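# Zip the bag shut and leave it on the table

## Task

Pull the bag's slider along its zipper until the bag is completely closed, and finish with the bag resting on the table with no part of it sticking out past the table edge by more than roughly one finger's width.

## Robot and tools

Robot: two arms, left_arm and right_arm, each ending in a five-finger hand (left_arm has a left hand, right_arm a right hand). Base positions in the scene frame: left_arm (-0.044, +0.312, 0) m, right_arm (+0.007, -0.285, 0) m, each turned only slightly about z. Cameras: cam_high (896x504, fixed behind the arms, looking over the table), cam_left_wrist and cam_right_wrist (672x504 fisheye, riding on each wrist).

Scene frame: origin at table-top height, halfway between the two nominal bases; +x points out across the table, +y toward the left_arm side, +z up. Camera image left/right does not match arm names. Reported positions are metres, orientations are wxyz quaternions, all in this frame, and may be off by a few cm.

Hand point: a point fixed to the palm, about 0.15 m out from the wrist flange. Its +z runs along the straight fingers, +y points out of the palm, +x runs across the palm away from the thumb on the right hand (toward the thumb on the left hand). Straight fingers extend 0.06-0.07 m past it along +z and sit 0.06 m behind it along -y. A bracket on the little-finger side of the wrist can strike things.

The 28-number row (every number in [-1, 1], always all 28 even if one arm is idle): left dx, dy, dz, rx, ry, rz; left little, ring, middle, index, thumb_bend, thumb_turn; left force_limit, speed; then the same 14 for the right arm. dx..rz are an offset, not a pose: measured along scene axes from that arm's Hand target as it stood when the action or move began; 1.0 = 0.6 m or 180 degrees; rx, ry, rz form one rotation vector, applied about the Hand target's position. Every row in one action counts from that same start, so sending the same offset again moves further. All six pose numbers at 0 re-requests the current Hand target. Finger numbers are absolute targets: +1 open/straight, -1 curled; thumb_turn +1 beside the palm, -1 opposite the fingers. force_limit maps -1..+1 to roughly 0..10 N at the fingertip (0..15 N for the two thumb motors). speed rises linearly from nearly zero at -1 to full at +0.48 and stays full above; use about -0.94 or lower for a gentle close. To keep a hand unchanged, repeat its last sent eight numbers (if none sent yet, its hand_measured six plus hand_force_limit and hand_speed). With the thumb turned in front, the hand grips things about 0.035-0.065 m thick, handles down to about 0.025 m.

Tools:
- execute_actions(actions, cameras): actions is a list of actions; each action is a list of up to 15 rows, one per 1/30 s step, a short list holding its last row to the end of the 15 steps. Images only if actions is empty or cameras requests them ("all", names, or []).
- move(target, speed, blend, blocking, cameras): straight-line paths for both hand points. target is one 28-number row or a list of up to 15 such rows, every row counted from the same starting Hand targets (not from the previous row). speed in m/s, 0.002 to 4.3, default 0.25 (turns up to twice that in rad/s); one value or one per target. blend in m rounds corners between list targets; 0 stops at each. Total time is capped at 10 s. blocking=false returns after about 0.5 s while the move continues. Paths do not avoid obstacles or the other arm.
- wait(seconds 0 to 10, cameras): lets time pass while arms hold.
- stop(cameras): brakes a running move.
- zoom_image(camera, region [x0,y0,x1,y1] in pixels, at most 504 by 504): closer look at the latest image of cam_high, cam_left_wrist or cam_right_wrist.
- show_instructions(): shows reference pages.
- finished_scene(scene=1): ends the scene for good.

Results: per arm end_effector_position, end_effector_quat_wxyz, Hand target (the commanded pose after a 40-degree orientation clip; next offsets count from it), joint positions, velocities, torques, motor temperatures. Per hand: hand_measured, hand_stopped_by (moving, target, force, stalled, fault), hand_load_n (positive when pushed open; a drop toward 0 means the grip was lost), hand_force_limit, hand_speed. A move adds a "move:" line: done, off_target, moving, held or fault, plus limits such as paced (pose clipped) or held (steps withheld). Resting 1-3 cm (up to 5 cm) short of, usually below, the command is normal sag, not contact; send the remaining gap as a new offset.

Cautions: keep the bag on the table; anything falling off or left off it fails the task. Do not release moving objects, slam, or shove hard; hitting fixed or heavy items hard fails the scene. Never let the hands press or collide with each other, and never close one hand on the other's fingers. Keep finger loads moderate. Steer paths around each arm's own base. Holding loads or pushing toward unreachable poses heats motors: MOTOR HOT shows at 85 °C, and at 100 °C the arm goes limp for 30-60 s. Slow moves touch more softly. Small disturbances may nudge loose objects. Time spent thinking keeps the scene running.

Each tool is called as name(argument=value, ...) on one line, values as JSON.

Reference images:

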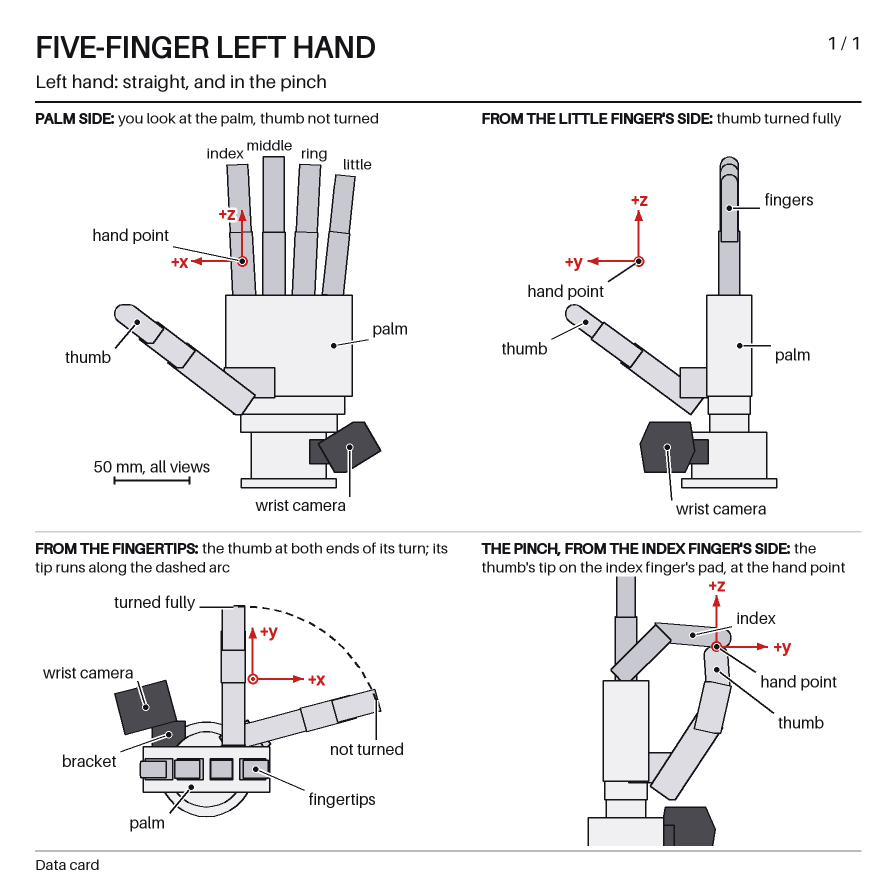

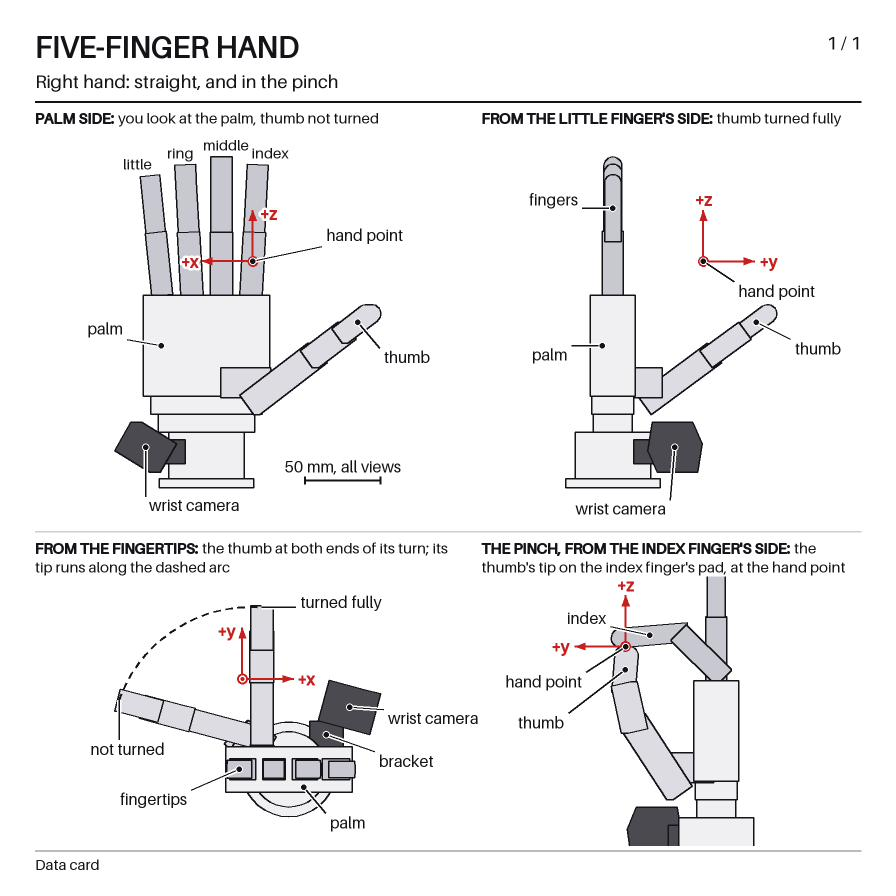

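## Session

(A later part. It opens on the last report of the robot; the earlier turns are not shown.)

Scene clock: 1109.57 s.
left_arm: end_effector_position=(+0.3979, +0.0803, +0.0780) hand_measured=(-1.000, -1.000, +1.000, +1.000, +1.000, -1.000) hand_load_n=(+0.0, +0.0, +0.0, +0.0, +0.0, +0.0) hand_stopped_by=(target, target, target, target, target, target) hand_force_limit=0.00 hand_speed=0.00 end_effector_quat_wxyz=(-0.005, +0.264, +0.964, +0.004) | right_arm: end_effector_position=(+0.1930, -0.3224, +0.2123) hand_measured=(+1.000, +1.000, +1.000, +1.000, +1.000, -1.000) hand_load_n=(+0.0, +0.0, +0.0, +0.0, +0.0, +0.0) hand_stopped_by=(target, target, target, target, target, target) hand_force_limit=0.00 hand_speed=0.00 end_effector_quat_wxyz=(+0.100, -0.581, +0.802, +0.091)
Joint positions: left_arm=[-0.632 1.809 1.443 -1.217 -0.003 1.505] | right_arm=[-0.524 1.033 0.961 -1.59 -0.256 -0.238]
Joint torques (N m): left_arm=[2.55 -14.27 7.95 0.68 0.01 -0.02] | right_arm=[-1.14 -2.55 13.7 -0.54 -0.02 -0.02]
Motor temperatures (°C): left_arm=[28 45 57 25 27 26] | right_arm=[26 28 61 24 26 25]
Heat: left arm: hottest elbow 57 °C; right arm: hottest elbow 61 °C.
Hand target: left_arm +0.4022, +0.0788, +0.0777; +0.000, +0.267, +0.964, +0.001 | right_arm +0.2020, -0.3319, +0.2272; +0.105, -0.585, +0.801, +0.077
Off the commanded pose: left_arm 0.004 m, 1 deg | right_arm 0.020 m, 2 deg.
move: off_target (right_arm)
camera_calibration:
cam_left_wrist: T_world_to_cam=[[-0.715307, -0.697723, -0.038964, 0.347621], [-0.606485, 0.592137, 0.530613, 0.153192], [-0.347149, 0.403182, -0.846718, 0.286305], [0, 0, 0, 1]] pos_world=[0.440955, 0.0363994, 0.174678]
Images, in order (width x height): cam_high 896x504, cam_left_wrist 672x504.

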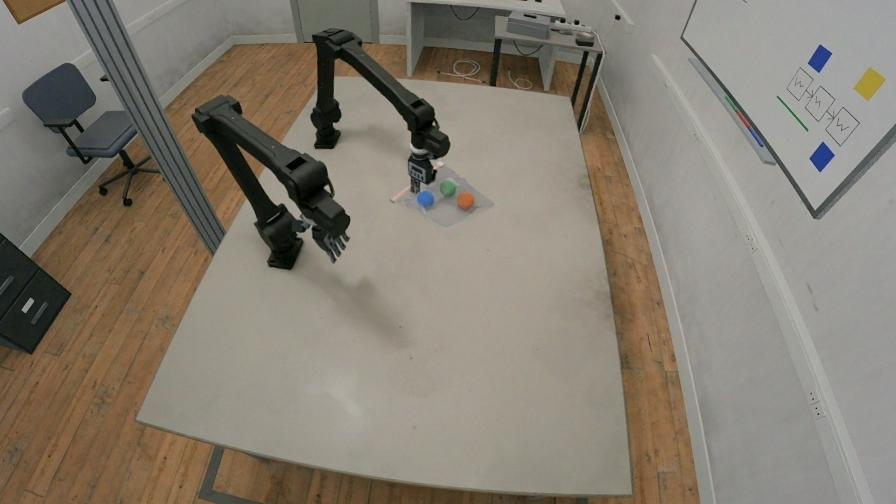

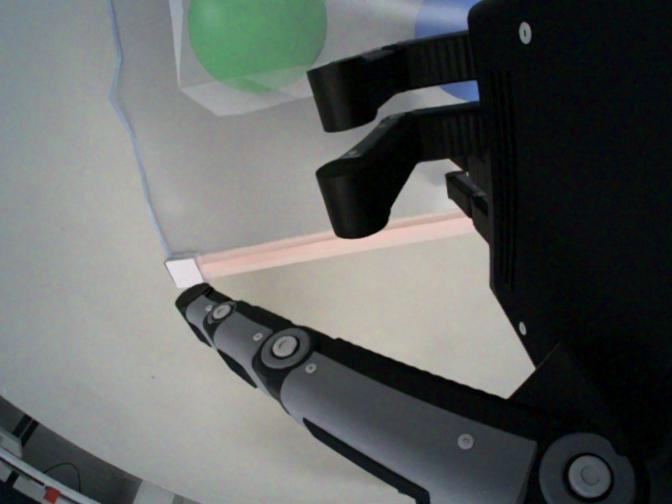

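move(target=[[0.022,-0.014,-0.01,0,0,0, -1,-1,1,1,1,-1,0,0, 0,0,0,0,0,0, 1,1,1,1,1,-1,0,0]], speed=0.04, cameras=["cam_left_wrist","cam_high"])

zoom_image(camera="cam_high", region=[380, 140, 460, 215])

zoom_image(camera="cam_left_wrist", region=[370, 190, 490, 260])

Scene clock: 1123.47 s.
left_arm: end_effector_position=(+0.4009, +0.0782, +0.0747) hand_measured=(-1.000, -1.000, +1.000, +1.000, +1.000, -1.000) hand_load_n=(+0.0, +0.0, +0.0, +0.0, +0.0, +0.0) hand_stopped_by=(target, target, target, target, target, target) hand_force_limit=0.00 hand_speed=0.00 end_effector_quat_wxyz=(-0.007, +0.264, +0.964, +0.004) | right_arm: end_effector_position=(+0.1930, -0.3224, +0.2123) hand_measured=(+1.000, +1.000, +1.000, +1.000, +1.000, -1.000) hand_load_n=(+0.0, +0.0, +0.0, +0.0, +0.0, +0.0) hand_stopped_by=(target, target, target, target, target, target) hand_force_limit=0.00 hand_speed=0.00 end_effector_quat_wxyz=(+0.100, -0.581, +0.802, +0.091)
Joint positions: left_arm=[-0.632 1.824 1.454 -1.217 -0.003 1.505] | right_arm=[-0.524 1.033 0.961 -1.59 -0.256 -0.238]
Joint torques (N m): left_arm=[2.32 -12.51 10.7 0.59 0.01 0.04] | right_arm=[-1.26 -2.78 13.64 -0.51 0.01 -0.01]
Motor temperatures (°C): left_arm=[28 45 53 25 27 26] | right_arm=[26 28 61 24 26 25]
Heat: left arm: hottest elbow 53 °C; right arm: hottest elbow 61 °C.
Hand target: left_arm +0.4153, +0.0703, +0.0717; +0.000, +0.267, +0.964, +0.000 | right_arm +0.2020, -0.3319, +0.2272; +0.105, -0.585, +0.801, +0.077
Off the commanded pose: left_arm 0.017 m, 1 deg | right_arm 0.020 m, 2 deg.
move: off_target (left_arm, right_arm)
camera_calibration:
cam_left_wrist: T_world_to_cam=[[-0.715427, -0.697653, -0.0380051, 0.348126], [-0.605026, 0.5914, 0.533094, 0.157358], [-0.349439, 0.404384, -0.845202, 0.286132], [0, 0, 0, 1]] pos_world=[0.44425, 0.0341019, 0.171183]
Images, in order (width x height): cam_high 896x504, cam_left_wrist 672x504.

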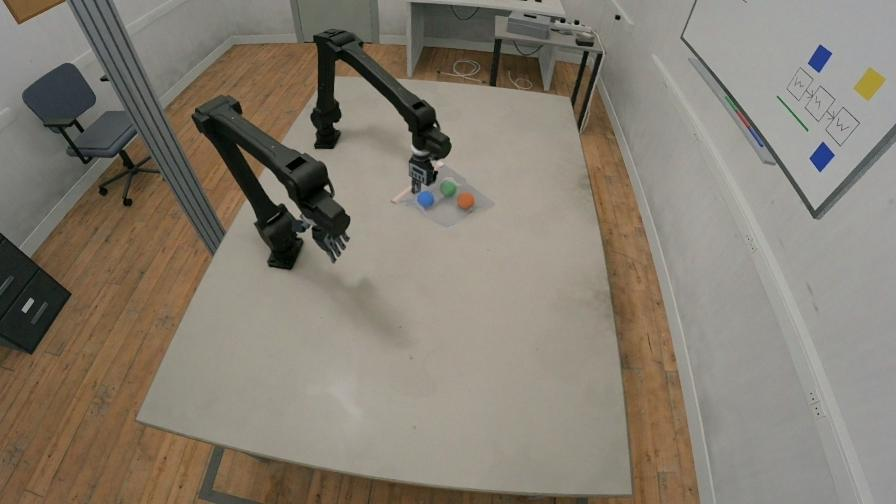

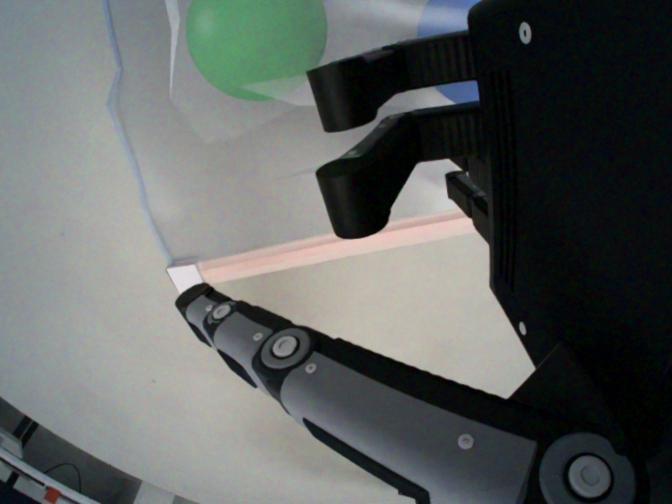

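Scaled by 6.300 from the camera's 896x504 image, which has a finer 1280x720 frame.

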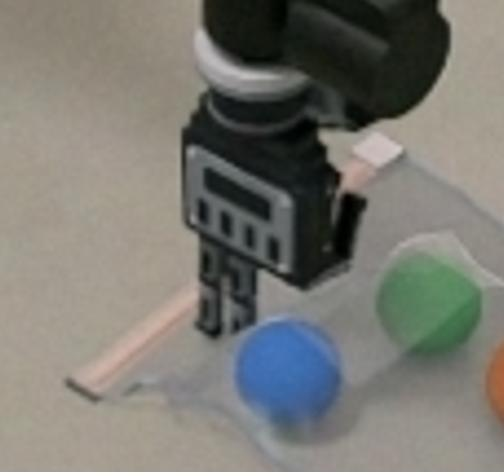

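Scaled by 4.200 from the camera's 672x504 image, which has a finer 960x720 frame.

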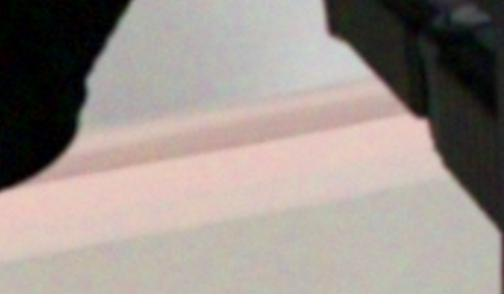

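move(target=[[-0.02,0.01,0.12,0,0,0, -1,-1,1,1,1,-1,0,0, 0,0,0,0,0,0, 1,1,1,1,1,-1,0,0],[-0.15,0.2,0.25,0,0,0, -1,-1,1,1,1,-1,0,0, 0,0,0,0,0,0, 1,1,1,1,1,-1,0,0]], speed=[0.1,0.25], blend=0.03, cameras=["cam_high","cam_left_wrist"])

zoom_image(camera="cam_high", region=[380, 150, 500, 240])

zoom_image(camera="cam_high", region=[425, 150, 455, 175])

Scene clock: 1144.27 s.
left_arm: end_effector_position=(+0.3246, +0.1885, +0.2208) hand_measured=(-1.000, -1.000, +1.000, +1.000, +1.000, -1.000) hand_load_n=(+0.0, +0.0, +0.0, +0.0, +0.0, +0.0) hand_stopped_by=(target, target, target, target, target, target) hand_force_limit=0.00 hand_speed=0.00 end_effector_quat_wxyz=(+0.002, +0.264, +0.965, +0.001) | right_arm: end_effector_position=(+0.1930, -0.3224, +0.2123) hand_measured=(+1.000, +1.000, +1.000, +1.000, +1.000, -1.000) hand_load_n=(+0.0, +0.0, +0.0, +0.0, -0.5, +0.0) hand_stopped_by=(target, target, target, target, target, target) hand_force_limit=0.00 hand_speed=0.00 end_effector_quat_wxyz=(+0.100, -0.581, +0.802, +0.091)
Joint positions: left_arm=[-0.515 1.415 1.346 -1.499 -0.002 1.621] | right_arm=[-0.524 1.033 0.961 -1.59 -0.256 -0.238]
Joint torques (N m): left_arm=[2.49 -9.93 8.54 0.08 0 0.04] | right_arm=[-1.55 -2.78 13.63 -0.54 0.01 0]
Motor temperatures (°C): left_arm=[28 43 51 25 27 26] | right_arm=[26 28 62 24 26 25]
Heat: left arm: hottest elbow 51 °C; right arm: hottest elbow 62 °C.
Hand target: left_arm +0.3252, +0.1904, +0.2218; +0.000, +0.267, +0.964, +0.001 | right_arm +0.2020, -0.3319, +0.2272; +0.105, -0.585, +0.801, +0.077
Off the commanded pose: left_arm 0.002 m, 1 deg | right_arm 0.020 m, 2 deg.
move: off_target (right_arm)
camera_calibration:
cam_left_wrist: T_world_to_cam=[[-0.713759, -0.699155, -0.0415933, 0.376672], [-0.613898, 0.595922, 0.517693, -0.0265267], [-0.337161, 0.395042, -0.854555, 0.338138], [0, 0, 0, 1]] pos_world=[0.366576, 0.145582, 0.318357]
Images, in order (width x height): cam_high 896x504, cam_left_wrist 672x504.

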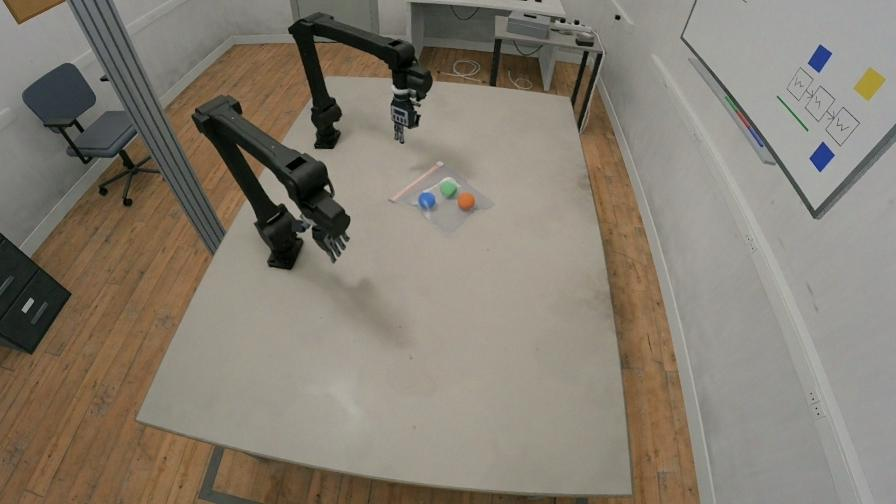

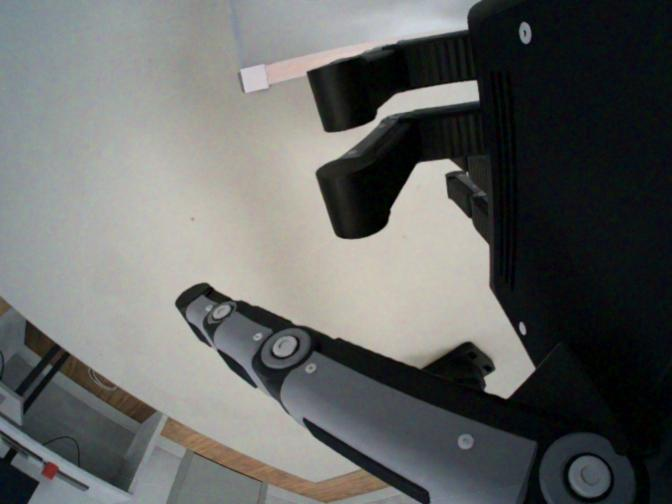

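Scaled by 4.200 from the camera's 896x504 image, which has a finer 1280x720 frame.

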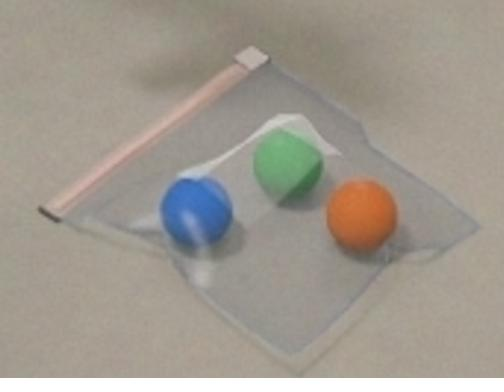

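Scaled by 16.800 from the camera's 896x504 image, which has a finer 1280x720 frame.

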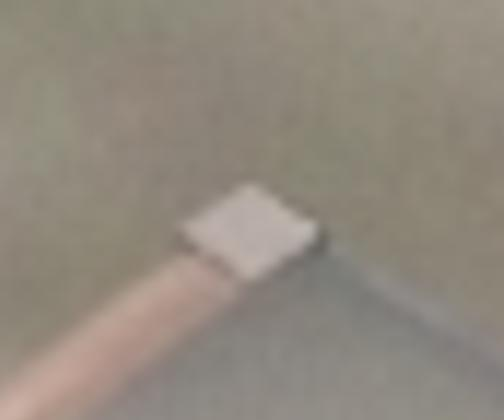

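zoom_image(camera="cam_high", region=[385, 160, 445, 205])

Scaled by 8.400 from the camera's 896x504 image, which has a finer 1280x720 frame.

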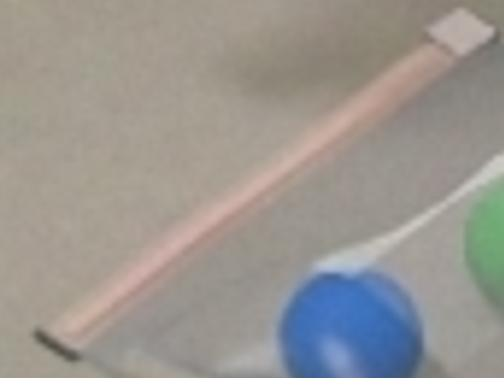

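move(target=[[-0.175,-0.184,-0.036,-0.1573,-0.4245,0.0597, -1,-1,-1,-1,1,-1,0,0, 0,0,0,0,0,0, 1,1,1,1,1,-1,0,0],[-0.085,-0.254,-0.276,-0.1573,-0.4245,0.0597, -1,-1,-1,-1,1,-1,0,0, 0,0,0,0,0,0, 1,1,1,1,1,-1,0,0]], speed=[0.3,0.15], blend=0.03, cameras=["cam_left_wrist"])

Scene clock: 1217.13 s.
left_arm: end_effector_position=(+0.2659, +0.0480, +0.0446) hand_measured=(-1.000, -1.000, -1.000, -1.000, +1.000, -1.000) hand_load_n=(+0.0, +0.0, +0.0, +0.0, +0.0, +0.0) hand_stopped_by=(target, target, target, target, target, target) hand_force_limit=0.00 hand_speed=0.00 end_effector_quat_wxyz=(+0.638, +0.131, +0.757, -0.044) | right_arm: end_effector_position=(+0.1930, -0.3224, +0.2123) hand_measured=(+1.000, +1.000, +1.000, +1.000, +1.000, -1.000) hand_load_n=(+0.0, +0.0, +0.0, +0.0, +0.0, +0.0) hand_stopped_by=(target, target, target, target, target, target) hand_force_limit=0.00 hand_speed=0.00 end_effector_quat_wxyz=(+0.100, -0.581, +0.802, +0.091)
Joint positions: left_arm=[-1.216 1.705 0.38 1.021 -0.921 1.429] | right_arm=[-0.524 1.033 0.961 -1.59 -0.256 -0.238]
Joint torques (N m): left_arm=[2.73 -9.05 5.63 1.83 -0.19 0.06] | right_arm=[-1.03 -2.78 13.63 -0.61 0.01 0.01]
Motor temperatures (°C): left_arm=[28 38 48 25 26 26] | right_arm=[26 28 64 24 25 25]
Heat: left arm: hottest elbow 48 °C; right arm: hottest elbow 64 °C.
Hand target: left_arm +0.2742, +0.0379, +0.0562; +0.649, +0.118, +0.750, -0.054 | right_arm +0.2020, -0.3319, +0.2272; +0.105, -0.585, +0.801, +0.077
Off the commanded pose: left_arm 0.017 m, 2 deg | right_arm 0.020 m, 2 deg.
move: off_target (left_arm, right_arm)
camera_calibration:
cam_left_wrist: T_world_to_cam=[[-0.248886, -0.89994, -0.357999, 0.129304], [-0.569659, 0.434954, -0.697355, 0.162557], [0.783291, 0.0303753, -0.620913, -0.0674827], [0, 0, 0, 1]] pos_world=[0.177643, 0.0477112, 0.11775]
Images, in order (width x height): cam_left_wrist 672x504.

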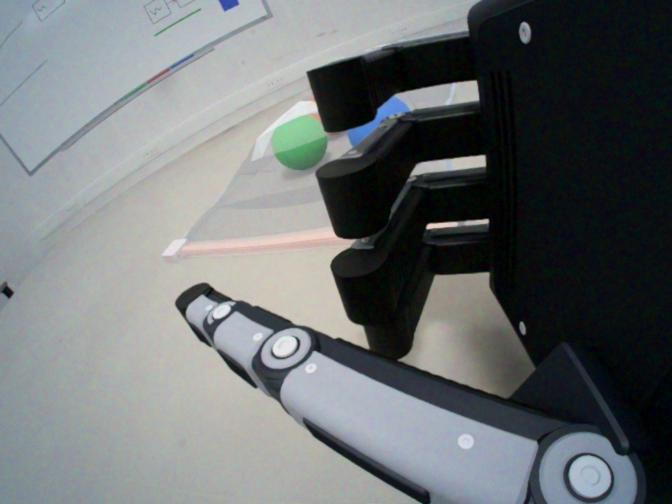

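zoom_image(camera="cam_left_wrist", region=[160, 215, 325, 280])

zoom_image(camera="cam_left_wrist", region=[180, 225, 260, 265])

zoom_image(camera="cam_left_wrist", region=[260, 220, 340, 260])

Scaled by 3.055 from the camera's 672x504 image, which has a finer 960x720 frame.

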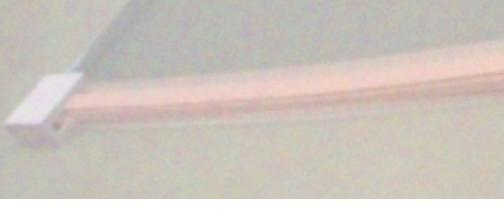

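Scaled by 6.300 from the camera's 672x504 image, which has a finer 960x720 frame.

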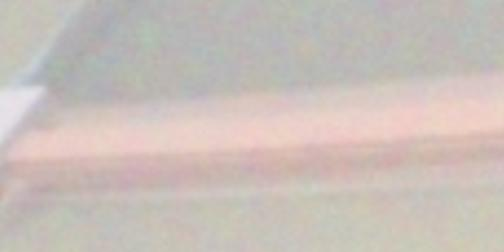

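Scaled by 6.300 from the camera's 672x504 image, which has a finer 960x720 frame.

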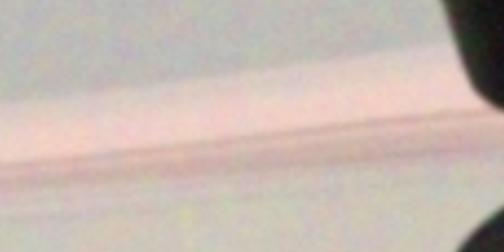

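move(target=[[-0.1,0.1,0.2,0,0,0, -1,-1,-1,-1,1,-1,0,0, 0,0,0,0,0,0, 1,1,1,1,1,-1,0,0]], speed=0.2, cameras=["cam_high"])

Scene clock: 1228.43 s.
left_arm: end_effector_position=(+0.2148, +0.1056, +0.1716) hand_measured=(-1.000, -1.000, -1.000, -1.000, +1.000, -1.000) hand_load_n=(+0.0, +0.0, +0.0, +0.0, +0.0, +0.0) hand_stopped_by=(target, target, target, target, target, target) hand_force_limit=0.00 hand_speed=0.00 end_effector_quat_wxyz=(+0.649, +0.122, +0.750, -0.046) | right_arm: end_effector_position=(+0.1930, -0.3224, +0.2123) hand_measured=(+1.000, +1.000, +1.000, +1.000, +1.000, -1.000) hand_load_n=(+0.0, +0.0, +0.0, +0.0, +0.0, +0.0) hand_stopped_by=(target, target, target, target, target, target) hand_force_limit=0.00 hand_speed=0.00 end_effector_quat_wxyz=(+0.100, -0.581, +0.802, +0.091)
Joint positions: left_arm=[-1.332 0.949 0.308 0.326 -1.048 1.386] | right_arm=[-0.524 1.033 0.961 -1.59 -0.256 -0.238]
Joint torques (N m): left_arm=[1.67 -2.78 9.28 1.11 -0.21 -0.19] | right_arm=[-0.97 -2.49 13.67 -0.51 -0.02 -0.01]
Motor temperatures (°C): left_arm=[28 38 47 25 26 26] | right_arm=[26 28 64 24 25 25]
Heat: left arm: hottest elbow 47 °C; right arm: hottest elbow 64 °C.
Hand target: left_arm +0.2142, +0.0979, +0.1761; +0.649, +0.118, +0.750, -0.054 | right_arm +0.2020, -0.3319, +0.2272; +0.105, -0.585, +0.801, +0.077
Off the commanded pose: left_arm 0.009 m, 1 deg | right_arm 0.020 m, 2 deg.
move: off_target (right_arm)
Images, in order (width x height): cam_high 896x504.

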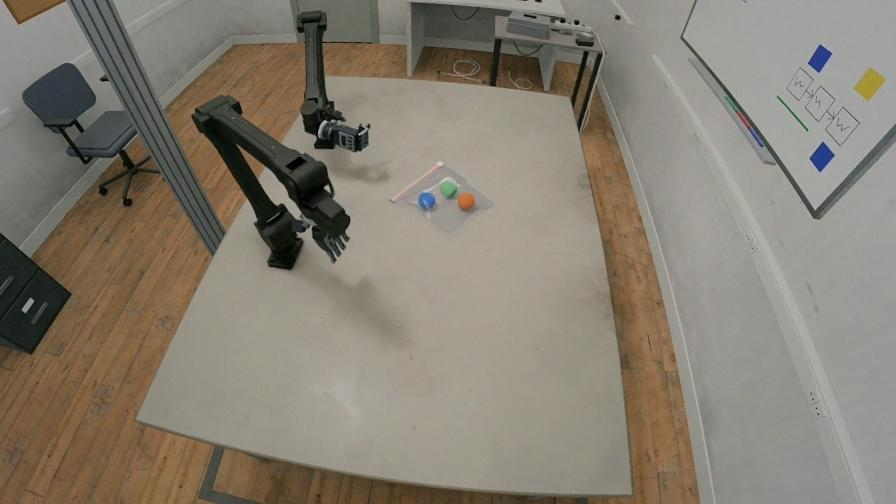

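finished_scene()

The scene is finished: the task was done.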